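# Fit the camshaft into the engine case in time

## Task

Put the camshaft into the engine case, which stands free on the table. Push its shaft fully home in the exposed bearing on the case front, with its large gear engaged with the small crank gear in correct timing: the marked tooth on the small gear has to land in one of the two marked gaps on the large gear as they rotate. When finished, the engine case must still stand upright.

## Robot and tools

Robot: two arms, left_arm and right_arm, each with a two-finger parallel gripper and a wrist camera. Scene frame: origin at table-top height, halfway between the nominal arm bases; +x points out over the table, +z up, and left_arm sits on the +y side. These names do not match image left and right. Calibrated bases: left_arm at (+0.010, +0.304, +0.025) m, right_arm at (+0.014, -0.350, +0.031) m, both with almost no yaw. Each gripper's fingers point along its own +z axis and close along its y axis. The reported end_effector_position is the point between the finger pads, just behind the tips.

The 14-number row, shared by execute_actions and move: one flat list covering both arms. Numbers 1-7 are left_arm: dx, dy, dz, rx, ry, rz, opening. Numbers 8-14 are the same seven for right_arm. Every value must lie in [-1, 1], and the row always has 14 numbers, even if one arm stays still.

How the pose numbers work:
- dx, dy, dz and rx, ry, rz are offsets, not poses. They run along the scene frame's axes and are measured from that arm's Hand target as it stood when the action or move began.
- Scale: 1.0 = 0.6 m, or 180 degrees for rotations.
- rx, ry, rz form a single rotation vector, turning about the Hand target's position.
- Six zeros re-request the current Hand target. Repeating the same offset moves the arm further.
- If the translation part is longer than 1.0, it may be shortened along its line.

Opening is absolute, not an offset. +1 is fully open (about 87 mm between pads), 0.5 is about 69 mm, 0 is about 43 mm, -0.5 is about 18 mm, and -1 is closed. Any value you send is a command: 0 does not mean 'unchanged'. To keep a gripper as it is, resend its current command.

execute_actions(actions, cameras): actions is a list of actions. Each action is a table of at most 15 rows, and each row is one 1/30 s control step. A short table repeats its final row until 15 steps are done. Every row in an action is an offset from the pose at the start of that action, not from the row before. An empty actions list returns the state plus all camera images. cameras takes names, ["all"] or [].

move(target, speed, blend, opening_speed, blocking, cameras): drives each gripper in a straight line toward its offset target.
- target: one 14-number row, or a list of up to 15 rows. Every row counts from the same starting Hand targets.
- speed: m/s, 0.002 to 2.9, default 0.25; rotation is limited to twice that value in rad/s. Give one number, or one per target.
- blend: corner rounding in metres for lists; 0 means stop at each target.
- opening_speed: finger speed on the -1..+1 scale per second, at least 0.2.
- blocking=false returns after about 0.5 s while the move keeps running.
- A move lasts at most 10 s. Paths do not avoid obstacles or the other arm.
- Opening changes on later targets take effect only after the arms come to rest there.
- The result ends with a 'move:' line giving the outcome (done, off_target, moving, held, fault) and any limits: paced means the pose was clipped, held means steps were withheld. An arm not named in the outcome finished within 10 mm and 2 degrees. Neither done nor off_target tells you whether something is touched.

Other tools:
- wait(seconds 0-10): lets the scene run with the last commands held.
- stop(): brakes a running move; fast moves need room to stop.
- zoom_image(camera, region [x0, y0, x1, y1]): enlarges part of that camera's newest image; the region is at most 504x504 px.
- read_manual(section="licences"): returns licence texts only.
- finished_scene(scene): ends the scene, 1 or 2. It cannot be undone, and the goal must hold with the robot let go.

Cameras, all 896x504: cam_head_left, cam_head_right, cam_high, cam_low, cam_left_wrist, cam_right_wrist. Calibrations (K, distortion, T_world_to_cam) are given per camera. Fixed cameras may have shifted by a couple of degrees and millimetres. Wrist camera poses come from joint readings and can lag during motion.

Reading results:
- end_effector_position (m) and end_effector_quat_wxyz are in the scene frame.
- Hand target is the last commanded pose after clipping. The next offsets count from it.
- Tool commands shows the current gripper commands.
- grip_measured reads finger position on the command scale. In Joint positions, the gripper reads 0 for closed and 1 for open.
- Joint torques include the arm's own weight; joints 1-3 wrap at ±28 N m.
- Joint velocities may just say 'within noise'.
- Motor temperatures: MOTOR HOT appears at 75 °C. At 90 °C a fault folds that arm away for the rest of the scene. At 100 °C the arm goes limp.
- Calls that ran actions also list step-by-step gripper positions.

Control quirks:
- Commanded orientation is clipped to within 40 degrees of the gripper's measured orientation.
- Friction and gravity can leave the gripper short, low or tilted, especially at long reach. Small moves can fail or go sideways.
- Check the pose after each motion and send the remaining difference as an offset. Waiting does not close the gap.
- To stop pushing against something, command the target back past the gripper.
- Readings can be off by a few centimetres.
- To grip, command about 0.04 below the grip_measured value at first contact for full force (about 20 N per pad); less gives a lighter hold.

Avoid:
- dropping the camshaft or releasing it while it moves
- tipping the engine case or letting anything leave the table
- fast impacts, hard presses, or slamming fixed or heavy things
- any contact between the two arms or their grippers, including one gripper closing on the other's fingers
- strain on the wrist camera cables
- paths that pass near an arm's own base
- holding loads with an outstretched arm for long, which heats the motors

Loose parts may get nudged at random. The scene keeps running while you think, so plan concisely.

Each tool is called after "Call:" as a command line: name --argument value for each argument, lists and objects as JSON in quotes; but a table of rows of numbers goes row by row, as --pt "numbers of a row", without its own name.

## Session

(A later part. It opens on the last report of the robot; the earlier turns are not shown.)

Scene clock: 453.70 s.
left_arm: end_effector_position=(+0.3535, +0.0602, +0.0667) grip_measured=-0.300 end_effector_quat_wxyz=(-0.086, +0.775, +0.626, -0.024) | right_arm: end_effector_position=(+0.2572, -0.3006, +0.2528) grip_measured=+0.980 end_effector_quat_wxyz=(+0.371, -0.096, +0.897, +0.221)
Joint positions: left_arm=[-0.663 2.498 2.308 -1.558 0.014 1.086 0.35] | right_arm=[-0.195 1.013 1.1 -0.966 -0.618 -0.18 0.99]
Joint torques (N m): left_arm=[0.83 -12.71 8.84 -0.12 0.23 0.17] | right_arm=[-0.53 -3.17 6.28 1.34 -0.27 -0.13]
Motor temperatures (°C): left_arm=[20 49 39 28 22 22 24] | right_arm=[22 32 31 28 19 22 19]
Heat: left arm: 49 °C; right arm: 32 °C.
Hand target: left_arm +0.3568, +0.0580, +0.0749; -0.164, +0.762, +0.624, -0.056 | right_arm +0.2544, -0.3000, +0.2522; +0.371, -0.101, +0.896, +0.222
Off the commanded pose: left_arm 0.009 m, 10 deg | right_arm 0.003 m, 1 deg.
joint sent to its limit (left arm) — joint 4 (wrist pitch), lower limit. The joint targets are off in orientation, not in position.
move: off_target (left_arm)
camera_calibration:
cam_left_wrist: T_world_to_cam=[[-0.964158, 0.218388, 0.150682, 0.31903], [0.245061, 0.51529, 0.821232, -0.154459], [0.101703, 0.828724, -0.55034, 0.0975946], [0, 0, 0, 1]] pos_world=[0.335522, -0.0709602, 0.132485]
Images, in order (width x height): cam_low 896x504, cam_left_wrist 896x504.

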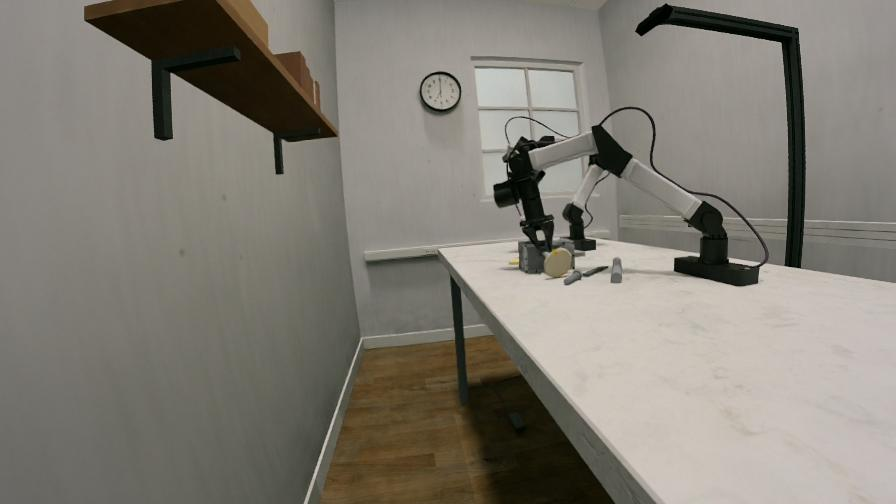

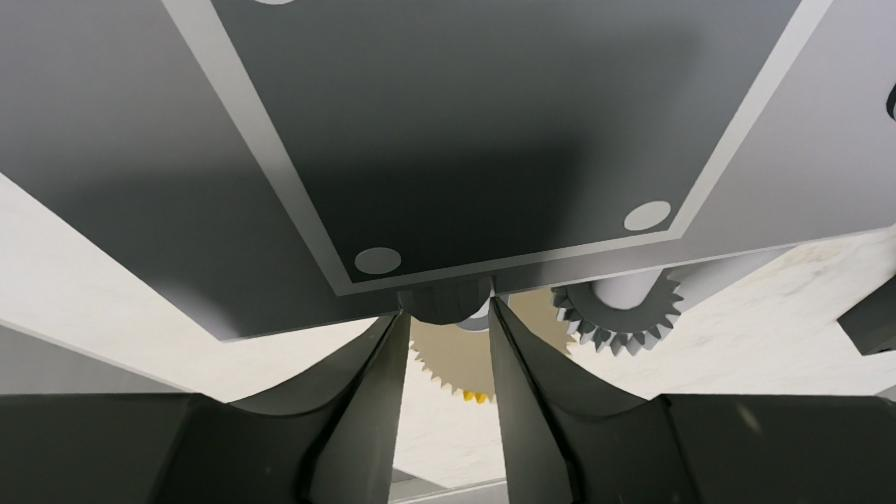

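Call:
move --pt "-0.003 0 0 0 0 0 0.1 0 0 0 0 0 0 1" --pt "-0.01 0.05 -0.015 -0.06 -0.074 0 0.1 0 0 0 0 0 0 1" --speed 0.06 --opening_speed 0.8 --cameras '["cam_low","cam_left_wrist","cam_head_left"]'

Call:
zoom_image --camera "cam_low" --region '[510, 220, 610, 290]'

Call:
zoom_image --camera "cam_head_left" --region '[310, 180, 440, 265]'

Scene clock: 472.77 s.
left_arm: end_effector_position=(+0.3505, +0.0905, +0.0569) grip_measured=+0.100 end_effector_quat_wxyz=(-0.037, +0.773, +0.633, -0.020) | right_arm: end_effector_position=(+0.2572, -0.3006, +0.2528) grip_measured=+0.980 end_effector_quat_wxyz=(+0.371, -0.096, +0.897, +0.221)
Joint positions: left_arm=[-0.608 2.265 1.88 -1.266 0.021 1.127 0.55] | right_arm=[-0.195 1.013 1.1 -0.966 -0.618 -0.18 0.99]
Joint torques (N m): left_arm=[0.51 -13.78 5.52 0.31 0.31 0.15] | right_arm=[-0.57 -3.1 6.27 1.34 -0.27 -0.14]
Heat: left arm: 53 °C; right arm: 31 °C.
Hand target: left_arm +0.3508, +0.0879, +0.0660; -0.018, +0.775, +0.631, -0.026 | right_arm +0.2544, -0.3000, +0.2522; +0.371, -0.101, +0.896, +0.222
Off the commanded pose: left_arm 0.009 m, 2 deg | right_arm 0.003 m, 1 deg.
move: done
camera_calibration:
cam_left_wrist: T_world_to_cam=[[-0.974933, 0.211581, 0.0688386, 0.32009], [0.181212, 0.575551, 0.797436, -0.142953], [0.129102, 0.789921, -0.599464, 0.0641068], [0, 0, 0, 1]] pos_world=[0.329695, -0.0360874, 0.130391]
Images, in order (width x height): cam_head_left 896x504, cam_low 896x504, cam_left_wrist 896x504.

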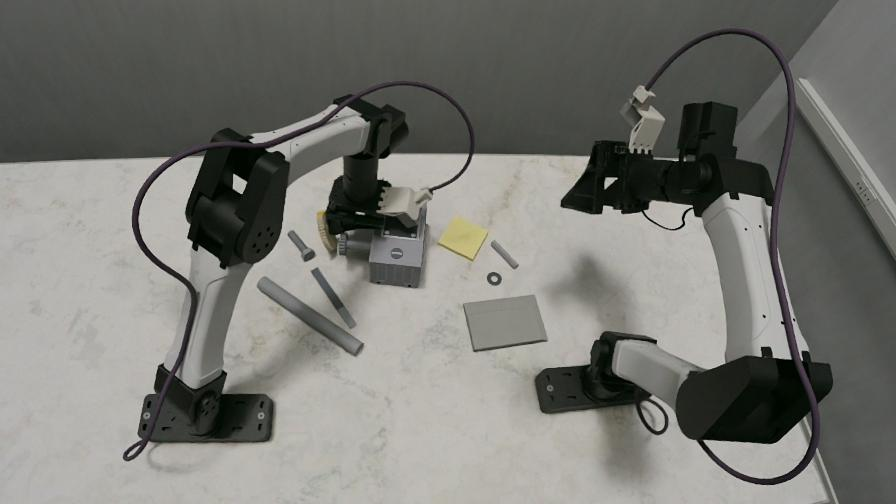

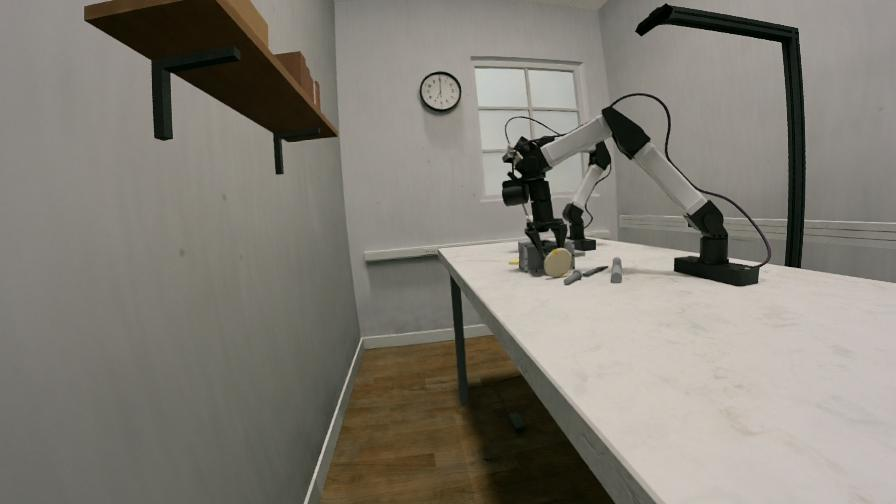

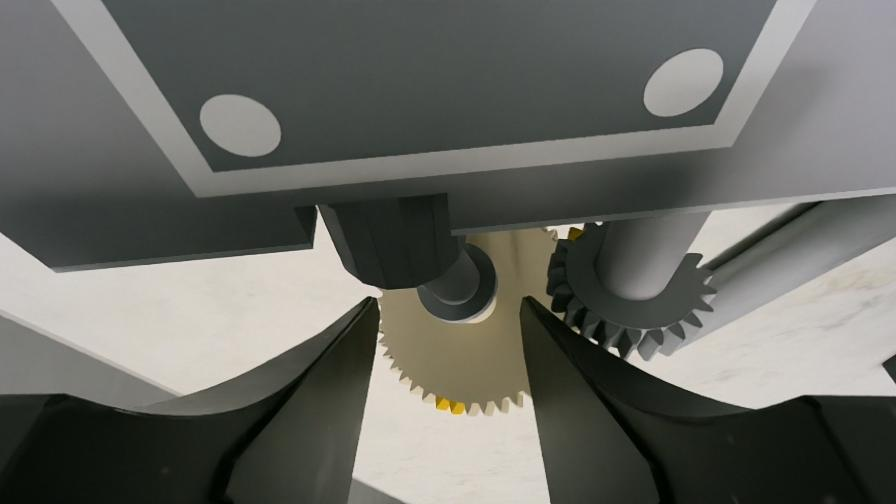

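Scaled by 5.040.

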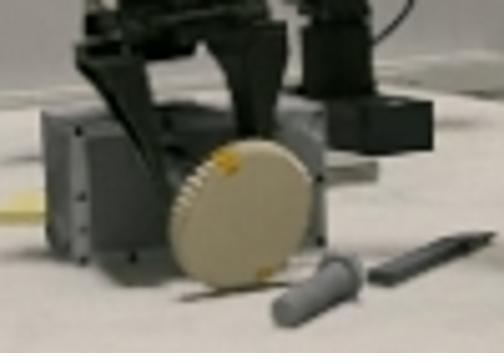

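Scaled by 3.877.

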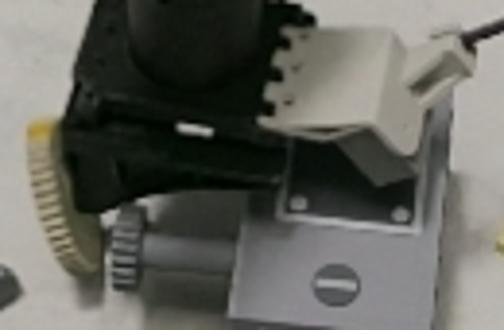

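Call:
move --target '[0,0,0,0,0,0,-0.98,0,0,0,0,0,0,1]' --opening_speed 0.5 --cameras '["cam_low","cam_left_wrist","cam_head_left"]'

Call:
zoom_image --camera "cam_low" --region '[510, 220, 610, 290]'

Call:
zoom_image --camera "cam_head_left" --region '[310, 180, 440, 265]'

Scene clock: 484.07 s.
left_arm: end_effector_position=(+0.3520, +0.0938, +0.0608) grip_measured=-0.964 end_effector_quat_wxyz=(-0.036, +0.772, +0.635, -0.016) | right_arm: end_effector_position=(+0.2572, -0.3006, +0.2528) grip_measured=+0.980 end_effector_quat_wxyz=(+0.371, -0.096, +0.897, +0.221)
Joint positions: left_arm=[-0.603 2.256 1.88 -1.271 0.013 1.128 0.018] | right_arm=[-0.195 1.013 1.1 -0.966 -0.618 -0.18 0.99]
Joint torques (N m): left_arm=[-0.01 -12.93 5.67 0.35 0.36 0.17] | right_arm=[-0.51 -3.12 6.26 1.35 -0.26 -0.15]
Heat: left arm: 52 °C; right arm: 31 °C.
Hand target: left_arm +0.3508, +0.0880, +0.0659; -0.018, +0.775, +0.631, -0.026 | right_arm +0.2544, -0.3000, +0.2522; +0.371, -0.101, +0.896, +0.222
Off the commanded pose: left_arm 0.008 m, 2 deg | right_arm 0.003 m, 1 deg.
move: done
camera_calibration:
cam_left_wrist: T_world_to_cam=[[-0.976275, 0.207465, 0.062003, 0.321839], [0.17265, 0.573011, 0.801156, -0.145245], [0.130684, 0.792853, -0.595236, 0.0626189], [0, 0, 0, 1]] pos_world=[0.331097, -0.0331911, 0.133682]
Images, in order (width x height): cam_head_left 896x504, cam_low 896x504, cam_left_wrist 896x504.

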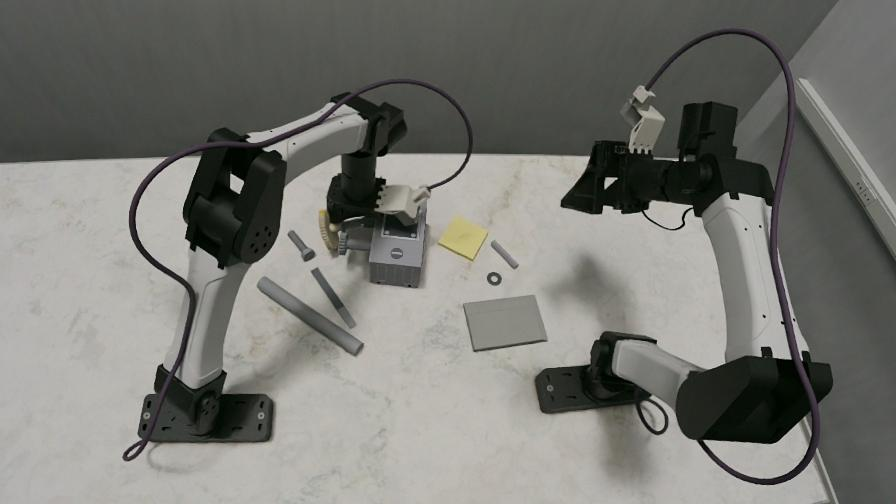

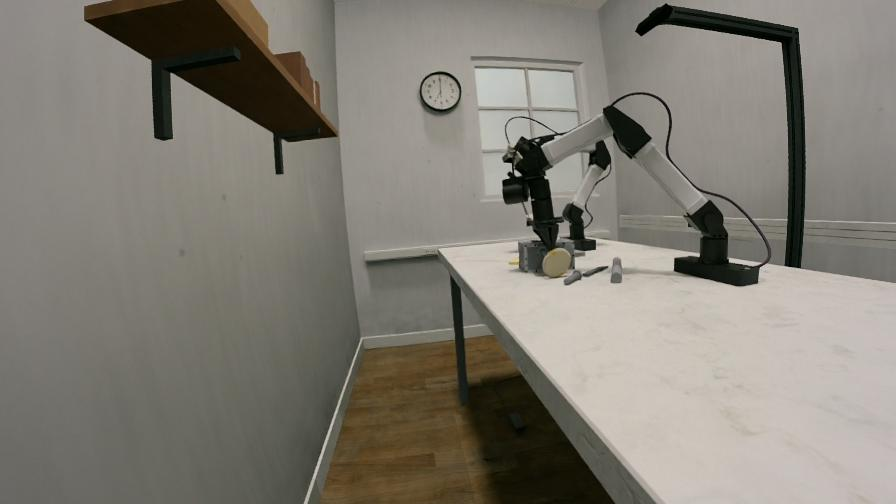

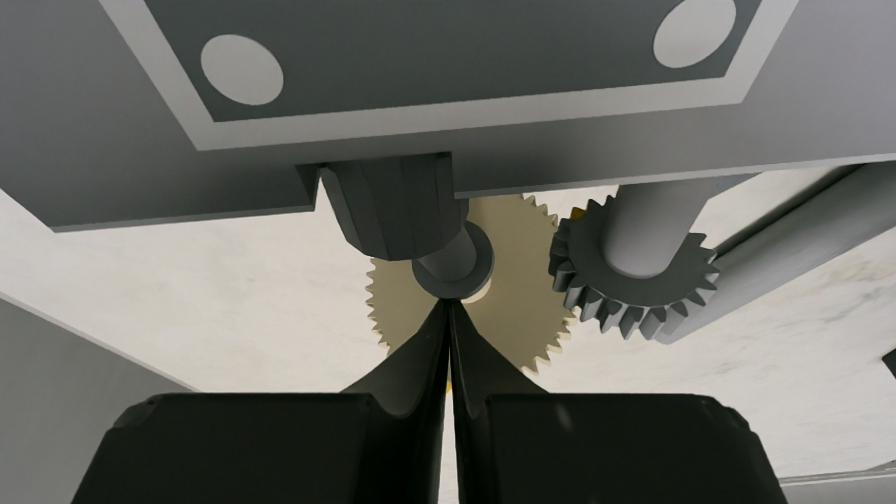

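Scaled by 5.040.

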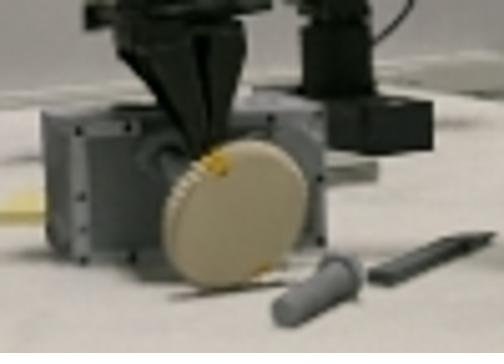

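Scaled by 3.877.

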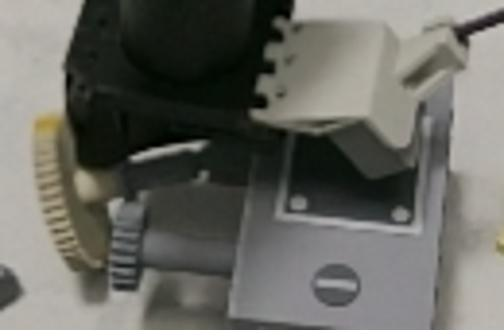

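Call:
move --pt "0 0 0.006 0 0 0 0.0 0 0 0 0 0 0 1" --pt "-0.009 0.003 -0.027 0 0 0 0.0 0 0 0 0 0 0 1" --pt "-0.009 0.003 -0.027 0 0 0 -0.98 0 0 0 0 0 0 1" --speed 0.06 --opening_speed 0.8 --cameras '["cam_low","cam_left_wrist","cam_head_left"]'

Call:
zoom_image --camera "cam_low" --region '[510, 220, 610, 290]'

Call:
zoom_image --camera "cam_head_left" --region '[310, 180, 440, 265]'

Scene clock: 493.87 s.
left_arm: end_effector_position=(+0.3499, +0.0924, +0.0403) grip_measured=-0.345 end_effector_quat_wxyz=(-0.027, +0.772, +0.635, -0.020) | right_arm: end_effector_position=(+0.2572, -0.3006, +0.2528) grip_measured=+0.980 end_effector_quat_wxyz=(+0.371, -0.096, +0.897, +0.221)
Joint positions: left_arm=[-0.603 2.252 1.794 -1.175 0.026 1.129 0.328] | right_arm=[-0.195 1.013 1.1 -0.966 -0.618 -0.18 0.99]
Joint torques (N m): left_arm=[-0.32 -13.6 5.59 0.17 0.25 0.11] | right_arm=[-0.54 -3.11 6.32 1.33 -0.27 -0.15]
Motor temperatures (°C): left_arm=[20 54 37 27 22 22 23] | right_arm=[22 31 31 28 19 22 19]
Heat: left arm: 54 °C; right arm: 31 °C.
Hand target: left_arm +0.3455, +0.0898, +0.0499; -0.018, +0.775, +0.631, -0.026 | right_arm +0.2544, -0.3000, +0.2522; +0.371, -0.101, +0.896, +0.222
Off the commanded pose: left_arm 0.011 m, 1 deg | right_arm 0.003 m, 1 deg.
move: off_target (left_arm)
camera_calibration:
cam_left_wrist: T_world_to_cam=[[-0.976545, 0.208412, 0.0540748, 0.321726], [0.169404, 0.588684, 0.790414, -0.127552], [0.132899, 0.781035, -0.610182, 0.0526296], [0, 0, 0, 1]] pos_world=[0.328793, -0.0330692, 0.115535]
Images, in order (width x height): cam_head_left 896x504, cam_low 896x504, cam_left_wrist 896x504.

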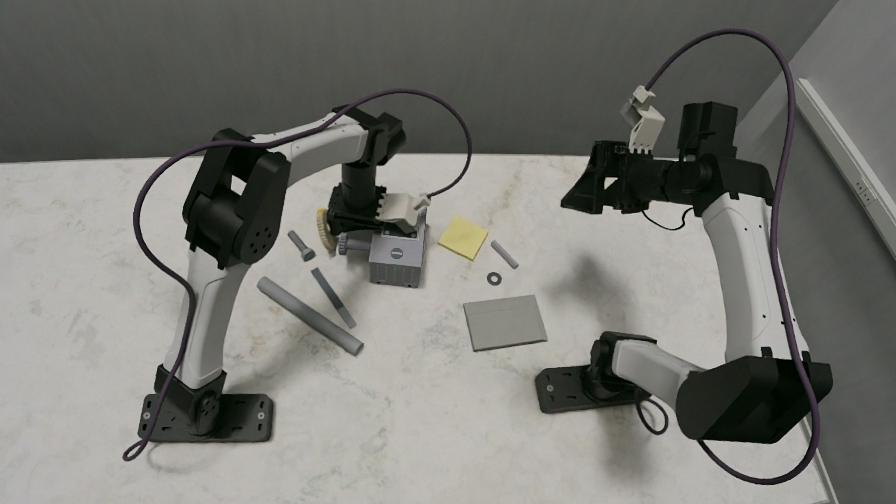

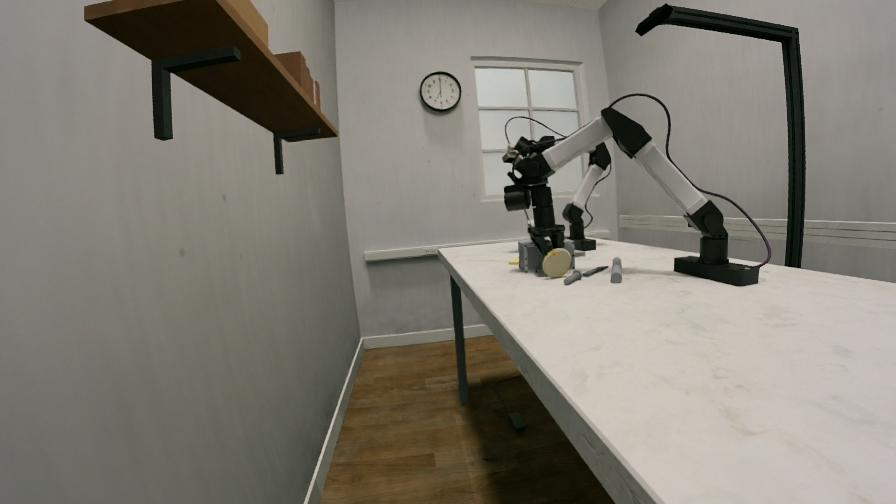

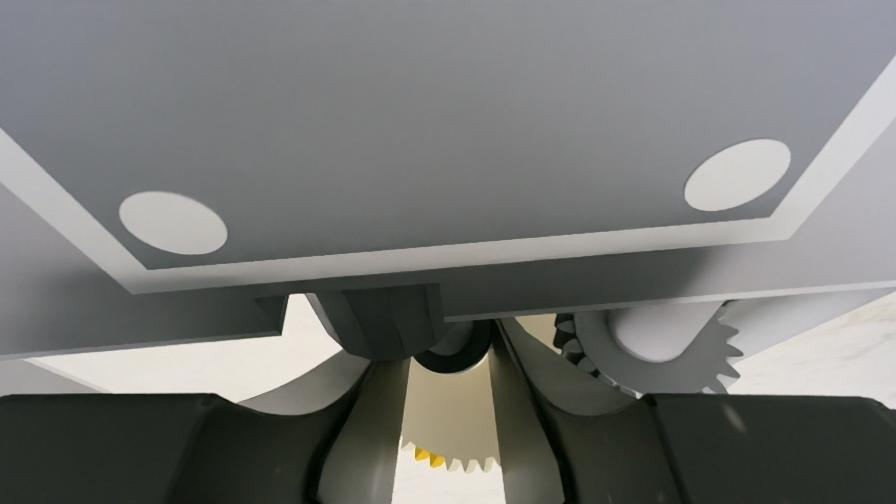

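Scaled by 5.040.

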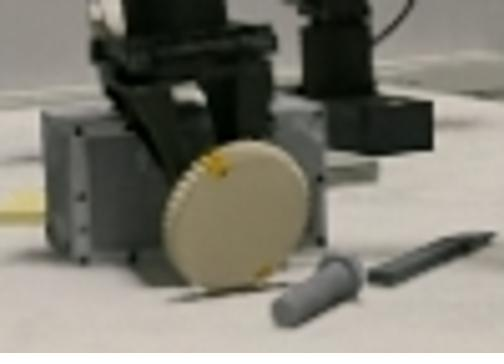

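Scaled by 3.877.

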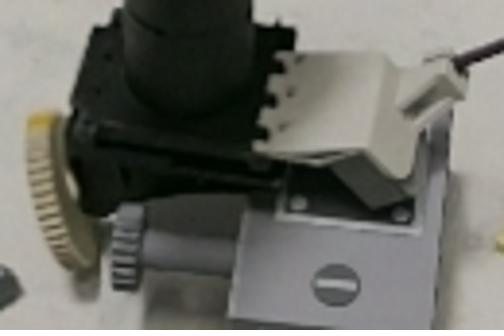

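Call:
move --pt "0 0 0 0 0 0 0.0 0 0 0 0 0 0 1" --pt "0 0.018 0 0 0 0 0.0 0 0 0 0 0 0 1" --pt "0 0.018 0 0 0 0 -0.98 0 0 0 0 0 0 1" --speed 0.06 --opening_speed 0.8 --cameras '["cam_low","cam_left_wrist"]'

Call:
zoom_image --camera "cam_low" --region '[510, 220, 610, 290]'

Scene clock: 503.10 s.
left_arm: end_effector_position=(+0.3491, +0.0961, +0.0390) grip_measured=-0.346 end_effector_quat_wxyz=(-0.020, +0.774, +0.632, -0.023) | right_arm: end_effector_position=(+0.2572, -0.3006, +0.2528) grip_measured=+0.980 end_effector_quat_wxyz=(+0.371, -0.096, +0.897, +0.221)
Joint positions: left_arm=[-0.594 2.229 1.753 -1.146 0.034 1.144 0.327] | right_arm=[-0.195 1.013 1.1 -0.966 -0.618 -0.18 0.99]
Joint torques (N m): left_arm=[0.8 -13.68 5.48 0.05 0.18 0.15] | right_arm=[-0.49 -3.12 6.27 1.33 -0.28 -0.15]
Motor temperatures (°C): left_arm=[20 56 36 27 22 22 24] | right_arm=[22 31 31 28 19 22 19]
Heat: left arm: 56 °C; right arm: 31 °C.
Hand target: left_arm +0.3455, +0.1006, +0.0498; -0.018, +0.775, +0.631, -0.026 | right_arm +0.2544, -0.3000, +0.2522; +0.371, -0.101, +0.896, +0.222
Off the commanded pose: left_arm 0.012 m, 0 deg | right_arm 0.003 m, 1 deg.
move: off_target (left_arm); target 3's new opening was sent with left_arm's hand 0.015 m and 1 deg from that target
camera_calibration:
cam_left_wrist: T_world_to_cam=[[-0.975462, 0.215003, 0.0474118, 0.319437], [0.169915, 0.598204, 0.783123, -0.129302], [0.140012, 0.771962, -0.620057, 0.0478307], [0, 0, 0, 1]] pos_world=[0.326872, -0.0282549, 0.115772]
Images, in order (width x height): cam_low 896x504, cam_left_wrist 896x504.

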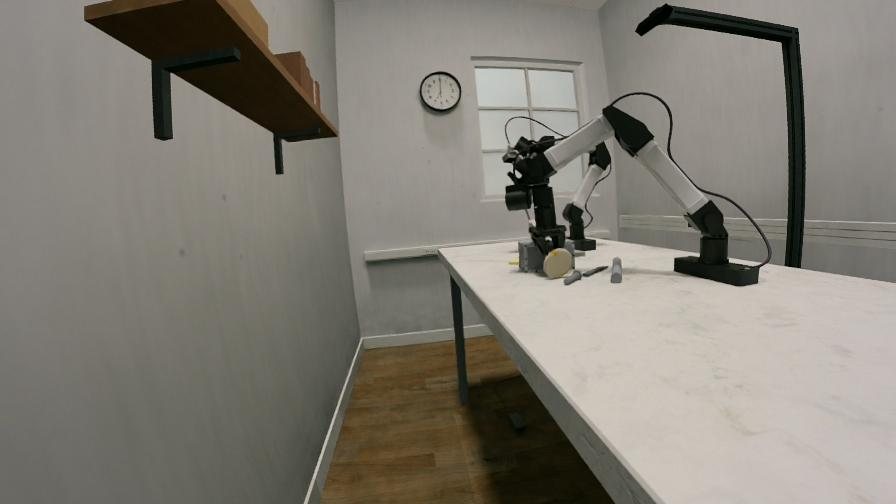

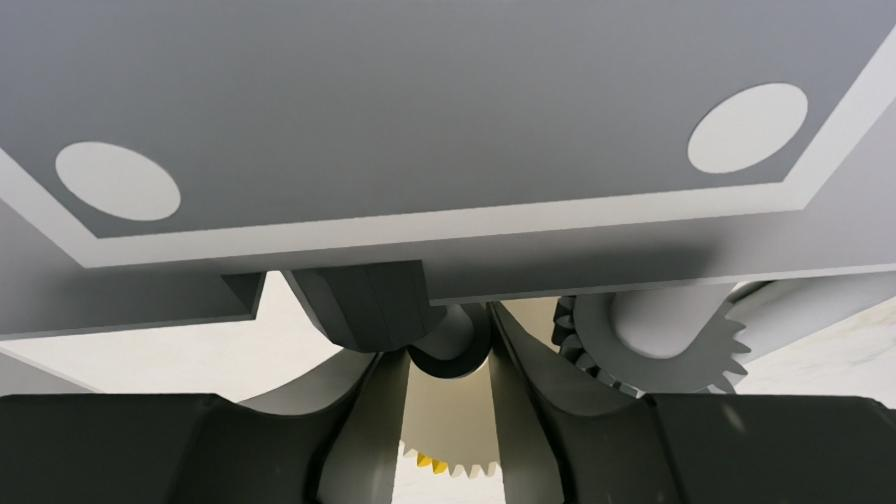

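Scaled by 5.040.

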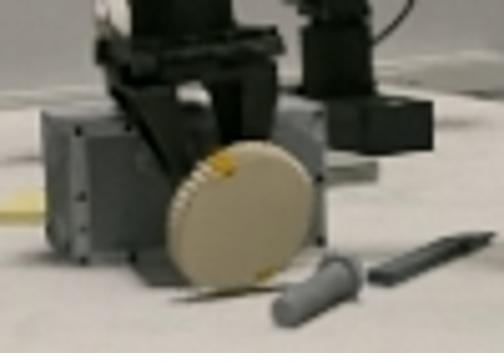

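Call:
move --pt "0 0 0.012 0.02 0 0 -0.98 0 0 0 0 0 0 1" --pt "0.019 0 0.026 0.055 0.006 0 -0.98 0 0 0 0 0 0 1" --speed 0.04 --cameras '["cam_low","cam_left_wrist","cam_head_left"]'

Call:
zoom_image --camera "cam_low" --region '[510, 220, 610, 290]'

Call:
zoom_image --camera "cam_head_left" --region '[310, 180, 440, 265]'

Scene clock: 522.60 s.
left_arm: end_effector_position=(+0.3508, +0.1013, +0.0585) grip_measured=-0.346 end_effector_quat_wxyz=(-0.093, +0.770, +0.631, +0.005) | right_arm: end_effector_position=(+0.2572, -0.3006, +0.2528) grip_measured=+0.980 end_effector_quat_wxyz=(+0.371, -0.096, +0.897, +0.221)
Joint positions: left_arm=[-0.618 2.349 1.997 -1.398 -0.053 1.111 0.327] | right_arm=[-0.195 1.013 1.1 -0.966 -0.618 -0.18 0.99]
Joint torques (N m): left_arm=[-0.31 -10.55 10.11 -0.2 -0.23 0] | right_arm=[-0.54 -3.12 6.3 1.36 -0.26 -0.15]
Motor temperatures (°C): left_arm=[20 58 35 27 22 22 24] | right_arm=[22 31 31 28 19 22 19]
Heat: left arm: 58 °C; right arm: 31 °C.
Hand target: left_arm +0.3569, +0.1005, +0.0654; -0.091, +0.770, +0.631, +0.022 | right_arm +0.2544, -0.3000, +0.2522; +0.371, -0.101, +0.896, +0.222
Off the commanded pose: left_arm 0.009 m, 2 deg | right_arm 0.003 m, 1 deg.
move: done
camera_calibration:
cam_left_wrist: T_world_to_cam=[[-0.971077, 0.203478, 0.124922, 0.314102], [0.209728, 0.47685, 0.853597, -0.15382], [0.114119, 0.855109, -0.505733, 0.0496245], [0, 0, 0, 1]] pos_world=[0.331615, -0.032998, 0.117159]
Images, in order (width x height): cam_head_left 896x504, cam_low 896x504, cam_left_wrist 896x504.

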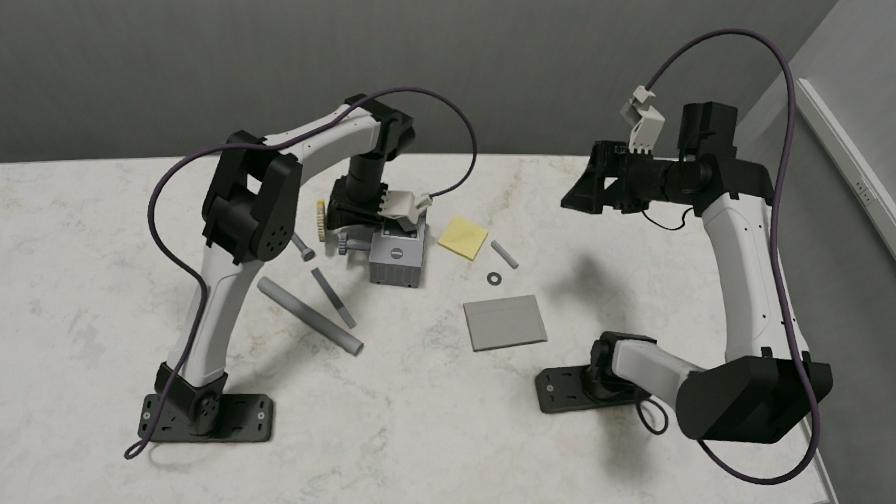

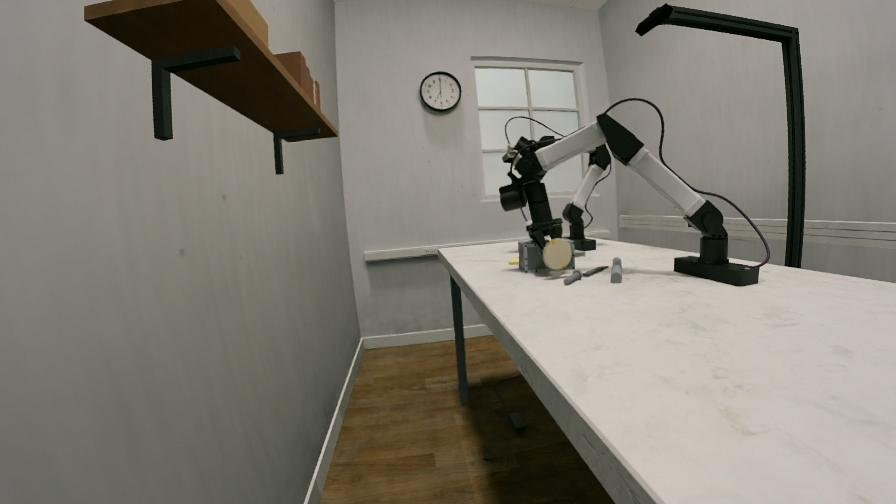

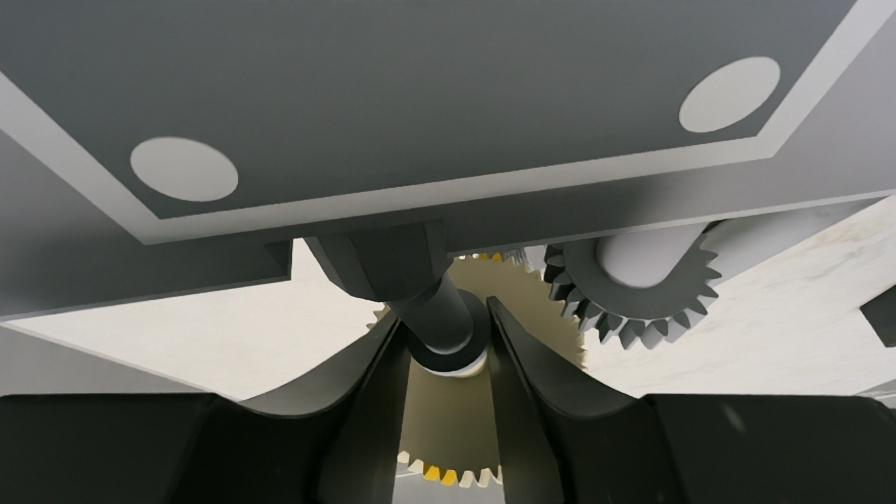

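Scaled by 5.040.

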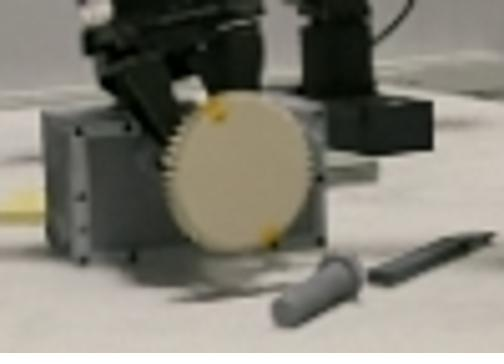

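Scaled by 3.877.

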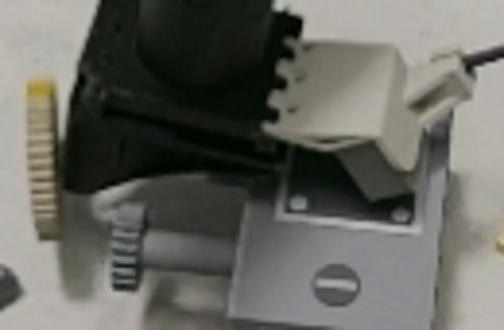

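Call:
move --pt "0.012 0 0.001 0 0 0 -0.98 0 0 0 0 0 0 1" --pt "0.0105 -0.01 0.001 0 0 0 -0.98 0 0 0 0 0 0 1" --speed 0.04 --cameras '["cam_low","cam_left_wrist","cam_head_left"]'

Call:
zoom_image --camera "cam_low" --region '[510, 220, 610, 290]'

Call:
zoom_image --camera "cam_head_left" --region '[310, 180, 440, 265]'

Scene clock: 528.43 s.
left_arm: end_effector_position=(+0.3531, +0.0982, +0.0607) grip_measured=-0.346 end_effector_quat_wxyz=(-0.103, +0.770, +0.629, +0.004) | right_arm: end_effector_position=(+0.2572, -0.3006, +0.2528) grip_measured=+0.980 end_effector_quat_wxyz=(+0.371, -0.096, +0.897, +0.221)
Joint positions: left_arm=[-0.621 2.392 2.076 -1.455 -0.054 1.111 0.327] | right_arm=[-0.195 1.013 1.1 -0.966 -0.618 -0.18 0.99]
Joint torques (N m): left_arm=[-0.23 -10.73 10.21 -0.04 -0.19 -0.01] | right_arm=[-0.44 -3.12 6.26 1.34 -0.27 -0.16]
Motor temperatures (°C): left_arm=[20 57 37 26 22 22 24] | right_arm=[22 31 31 28 19 22 19]
Heat: left arm: 57 °C; right arm: 31 °C.
Hand target: left_arm +0.3631, +0.0946, +0.0659; -0.091, +0.770, +0.631, +0.022 | right_arm +0.2544, -0.3000, +0.2522; +0.371, -0.101, +0.896, +0.222
Off the commanded pose: left_arm 0.012 m, 3 deg | right_arm 0.003 m, 1 deg.
move: off_target (left_arm)
camera_calibration:
cam_left_wrist: T_world_to_cam=[[-0.968382, 0.203998, 0.143601, 0.314651], [0.224883, 0.464621, 0.856478, -0.15901], [0.107999, 0.861691, -0.495807, 0.0540796], [0, 0, 0, 1]] pos_world=[0.33462, -0.0369086, 0.117817]
Images, in order (width x height): cam_head_left 896x504, cam_low 896x504, cam_left_wrist 896x504.

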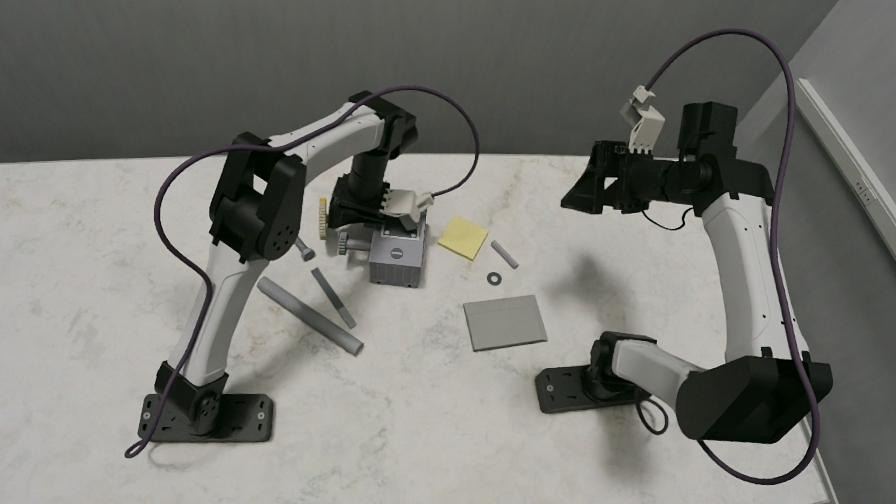

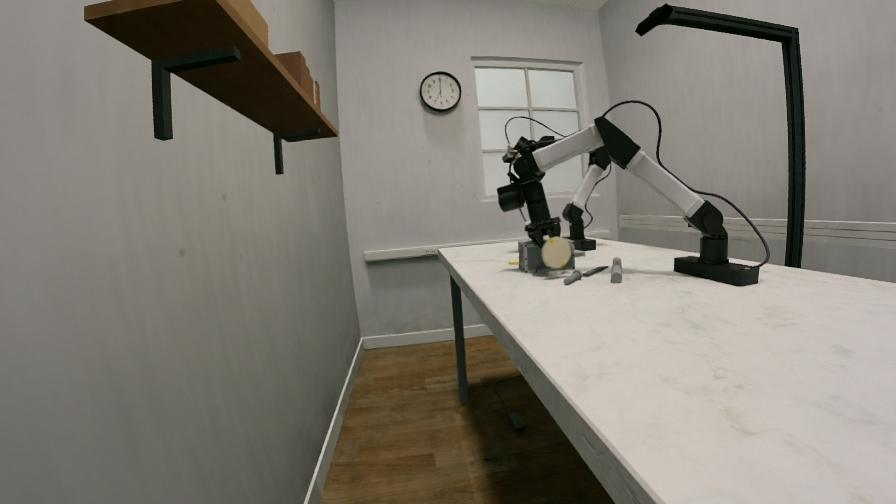

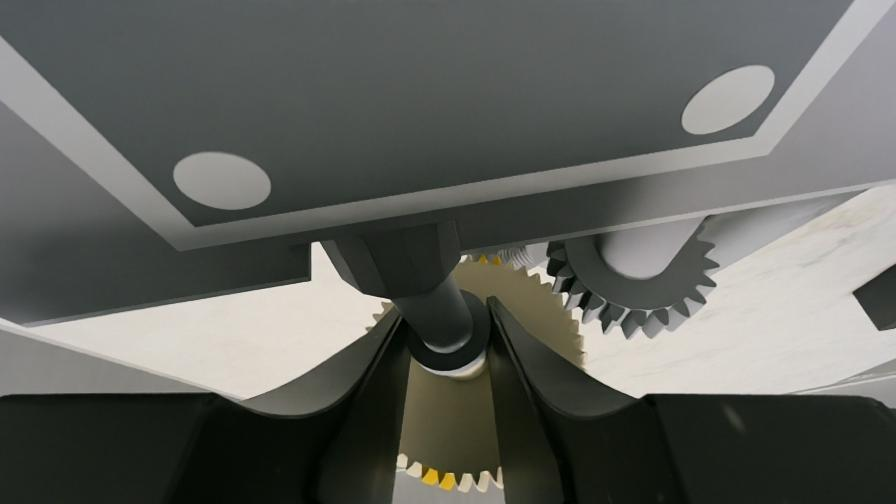

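Scaled by 5.040.

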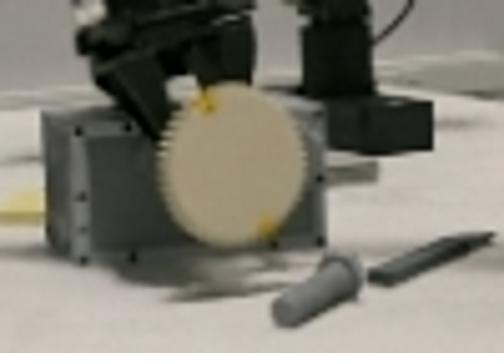

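Scaled by 3.877.

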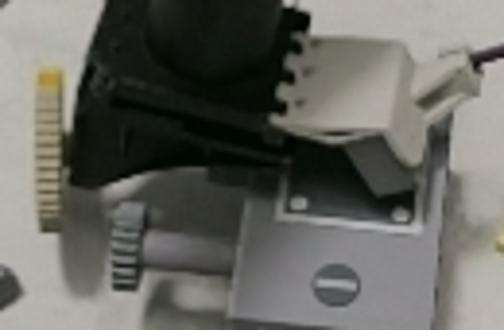

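Call:
move --target '[0.002,0.004,0,0,0,-0.06,-0.98,0,0,0,0,0,0,1]' --speed 0.04 --cameras '["cam_low","cam_left_wrist","cam_head_left"]'

Call:
zoom_image --camera "cam_low" --region '[510, 220, 610, 290]'

Call:
zoom_image --camera "cam_head_left" --region '[310, 180, 440, 265]'

Scene clock: 545.77 s.
left_arm: end_effector_position=(+0.3604, +0.0978, +0.0506) grip_measured=-0.346 end_effector_quat_wxyz=(-0.104, +0.820, +0.562, +0.012) | right_arm: end_effector_position=(+0.2572, -0.3006, +0.2528) grip_measured=+0.980 end_effector_quat_wxyz=(+0.371, -0.096, +0.897, +0.221)
Joint positions: left_arm=[-0.63 2.385 2.023 -1.402 -0.084 1.267 0.327] | right_arm=[-0.195 1.013 1.1 -0.966 -0.618 -0.18 0.99]
Joint torques (N m): left_arm=[-0.43 -15.1 5.61 0.05 -0.18 0.17] | right_arm=[-0.5 -3.14 6.26 1.35 -0.26 -0.16]
Motor temperatures (°C): left_arm=[20 56 39 26 22 22 24] | right_arm=[22 31 31 28 19 22 19]
Heat: left arm: 56 °C; right arm: 31 °C.
Hand target: left_arm +0.3644, +0.0971, +0.0659; -0.088, +0.826, +0.556, +0.030 | right_arm +0.2544, -0.3000, +0.2522; +0.371, -0.101, +0.896, +0.222
Off the commanded pose: left_arm 0.016 m, 3 deg | right_arm 0.003 m, 1 deg.
move: off_target (left_arm)
camera_calibration:
cam_left_wrist: T_world_to_cam=[[-0.92011, 0.362872, 0.14738, 0.290119], [0.30216, 0.41826, 0.856597, -0.175154], [0.249191, 0.832696, -0.494491, 0.000470045], [0, 0, 0, 1]] pos_world=[0.319749, -0.0324076, 0.107511]
Images, in order (width x height): cam_head_left 896x504, cam_low 896x504, cam_left_wrist 896x504.

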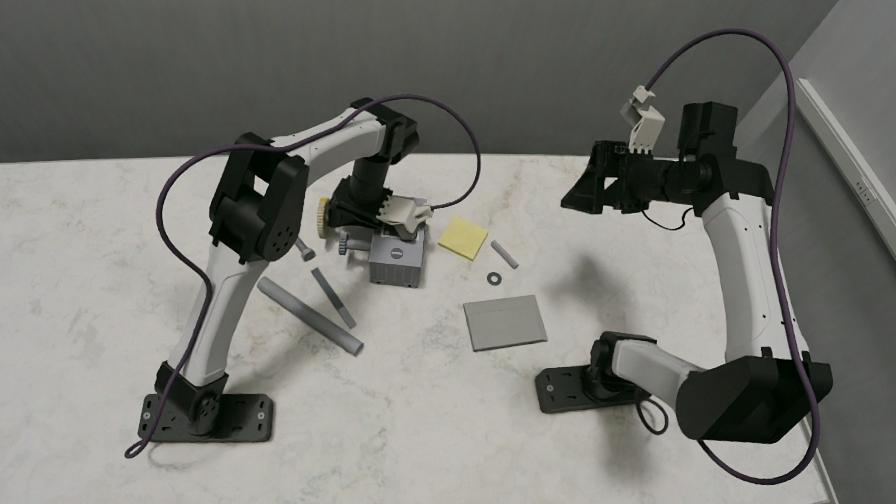

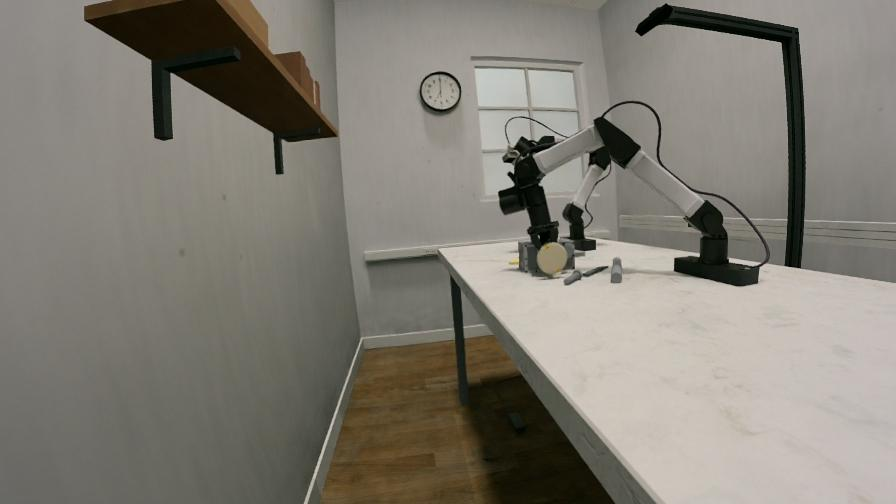

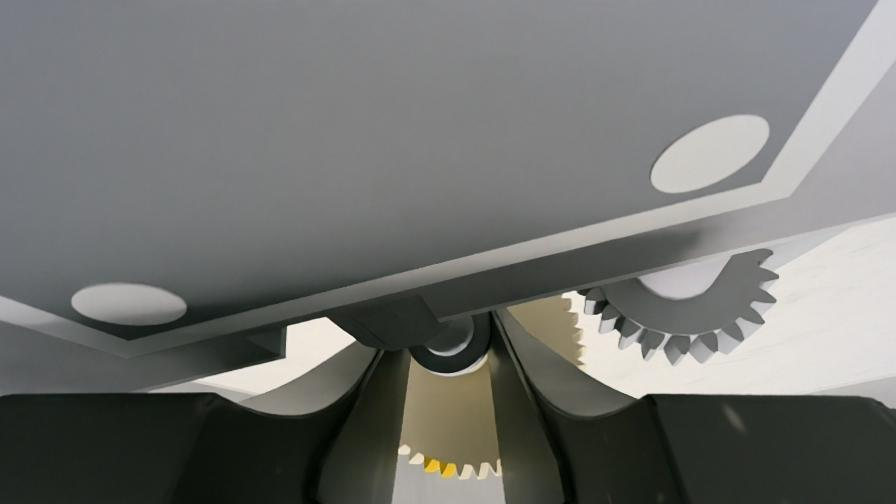

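Scaled by 5.040.

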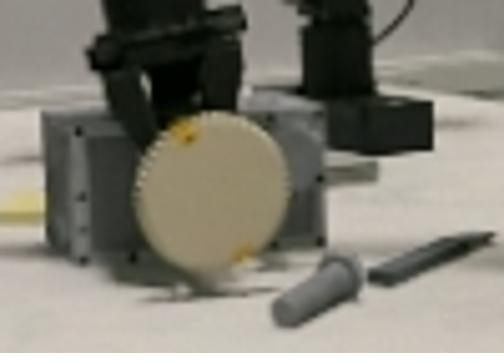

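Scaled by 3.877.

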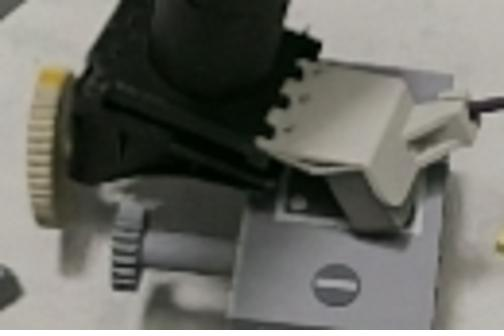

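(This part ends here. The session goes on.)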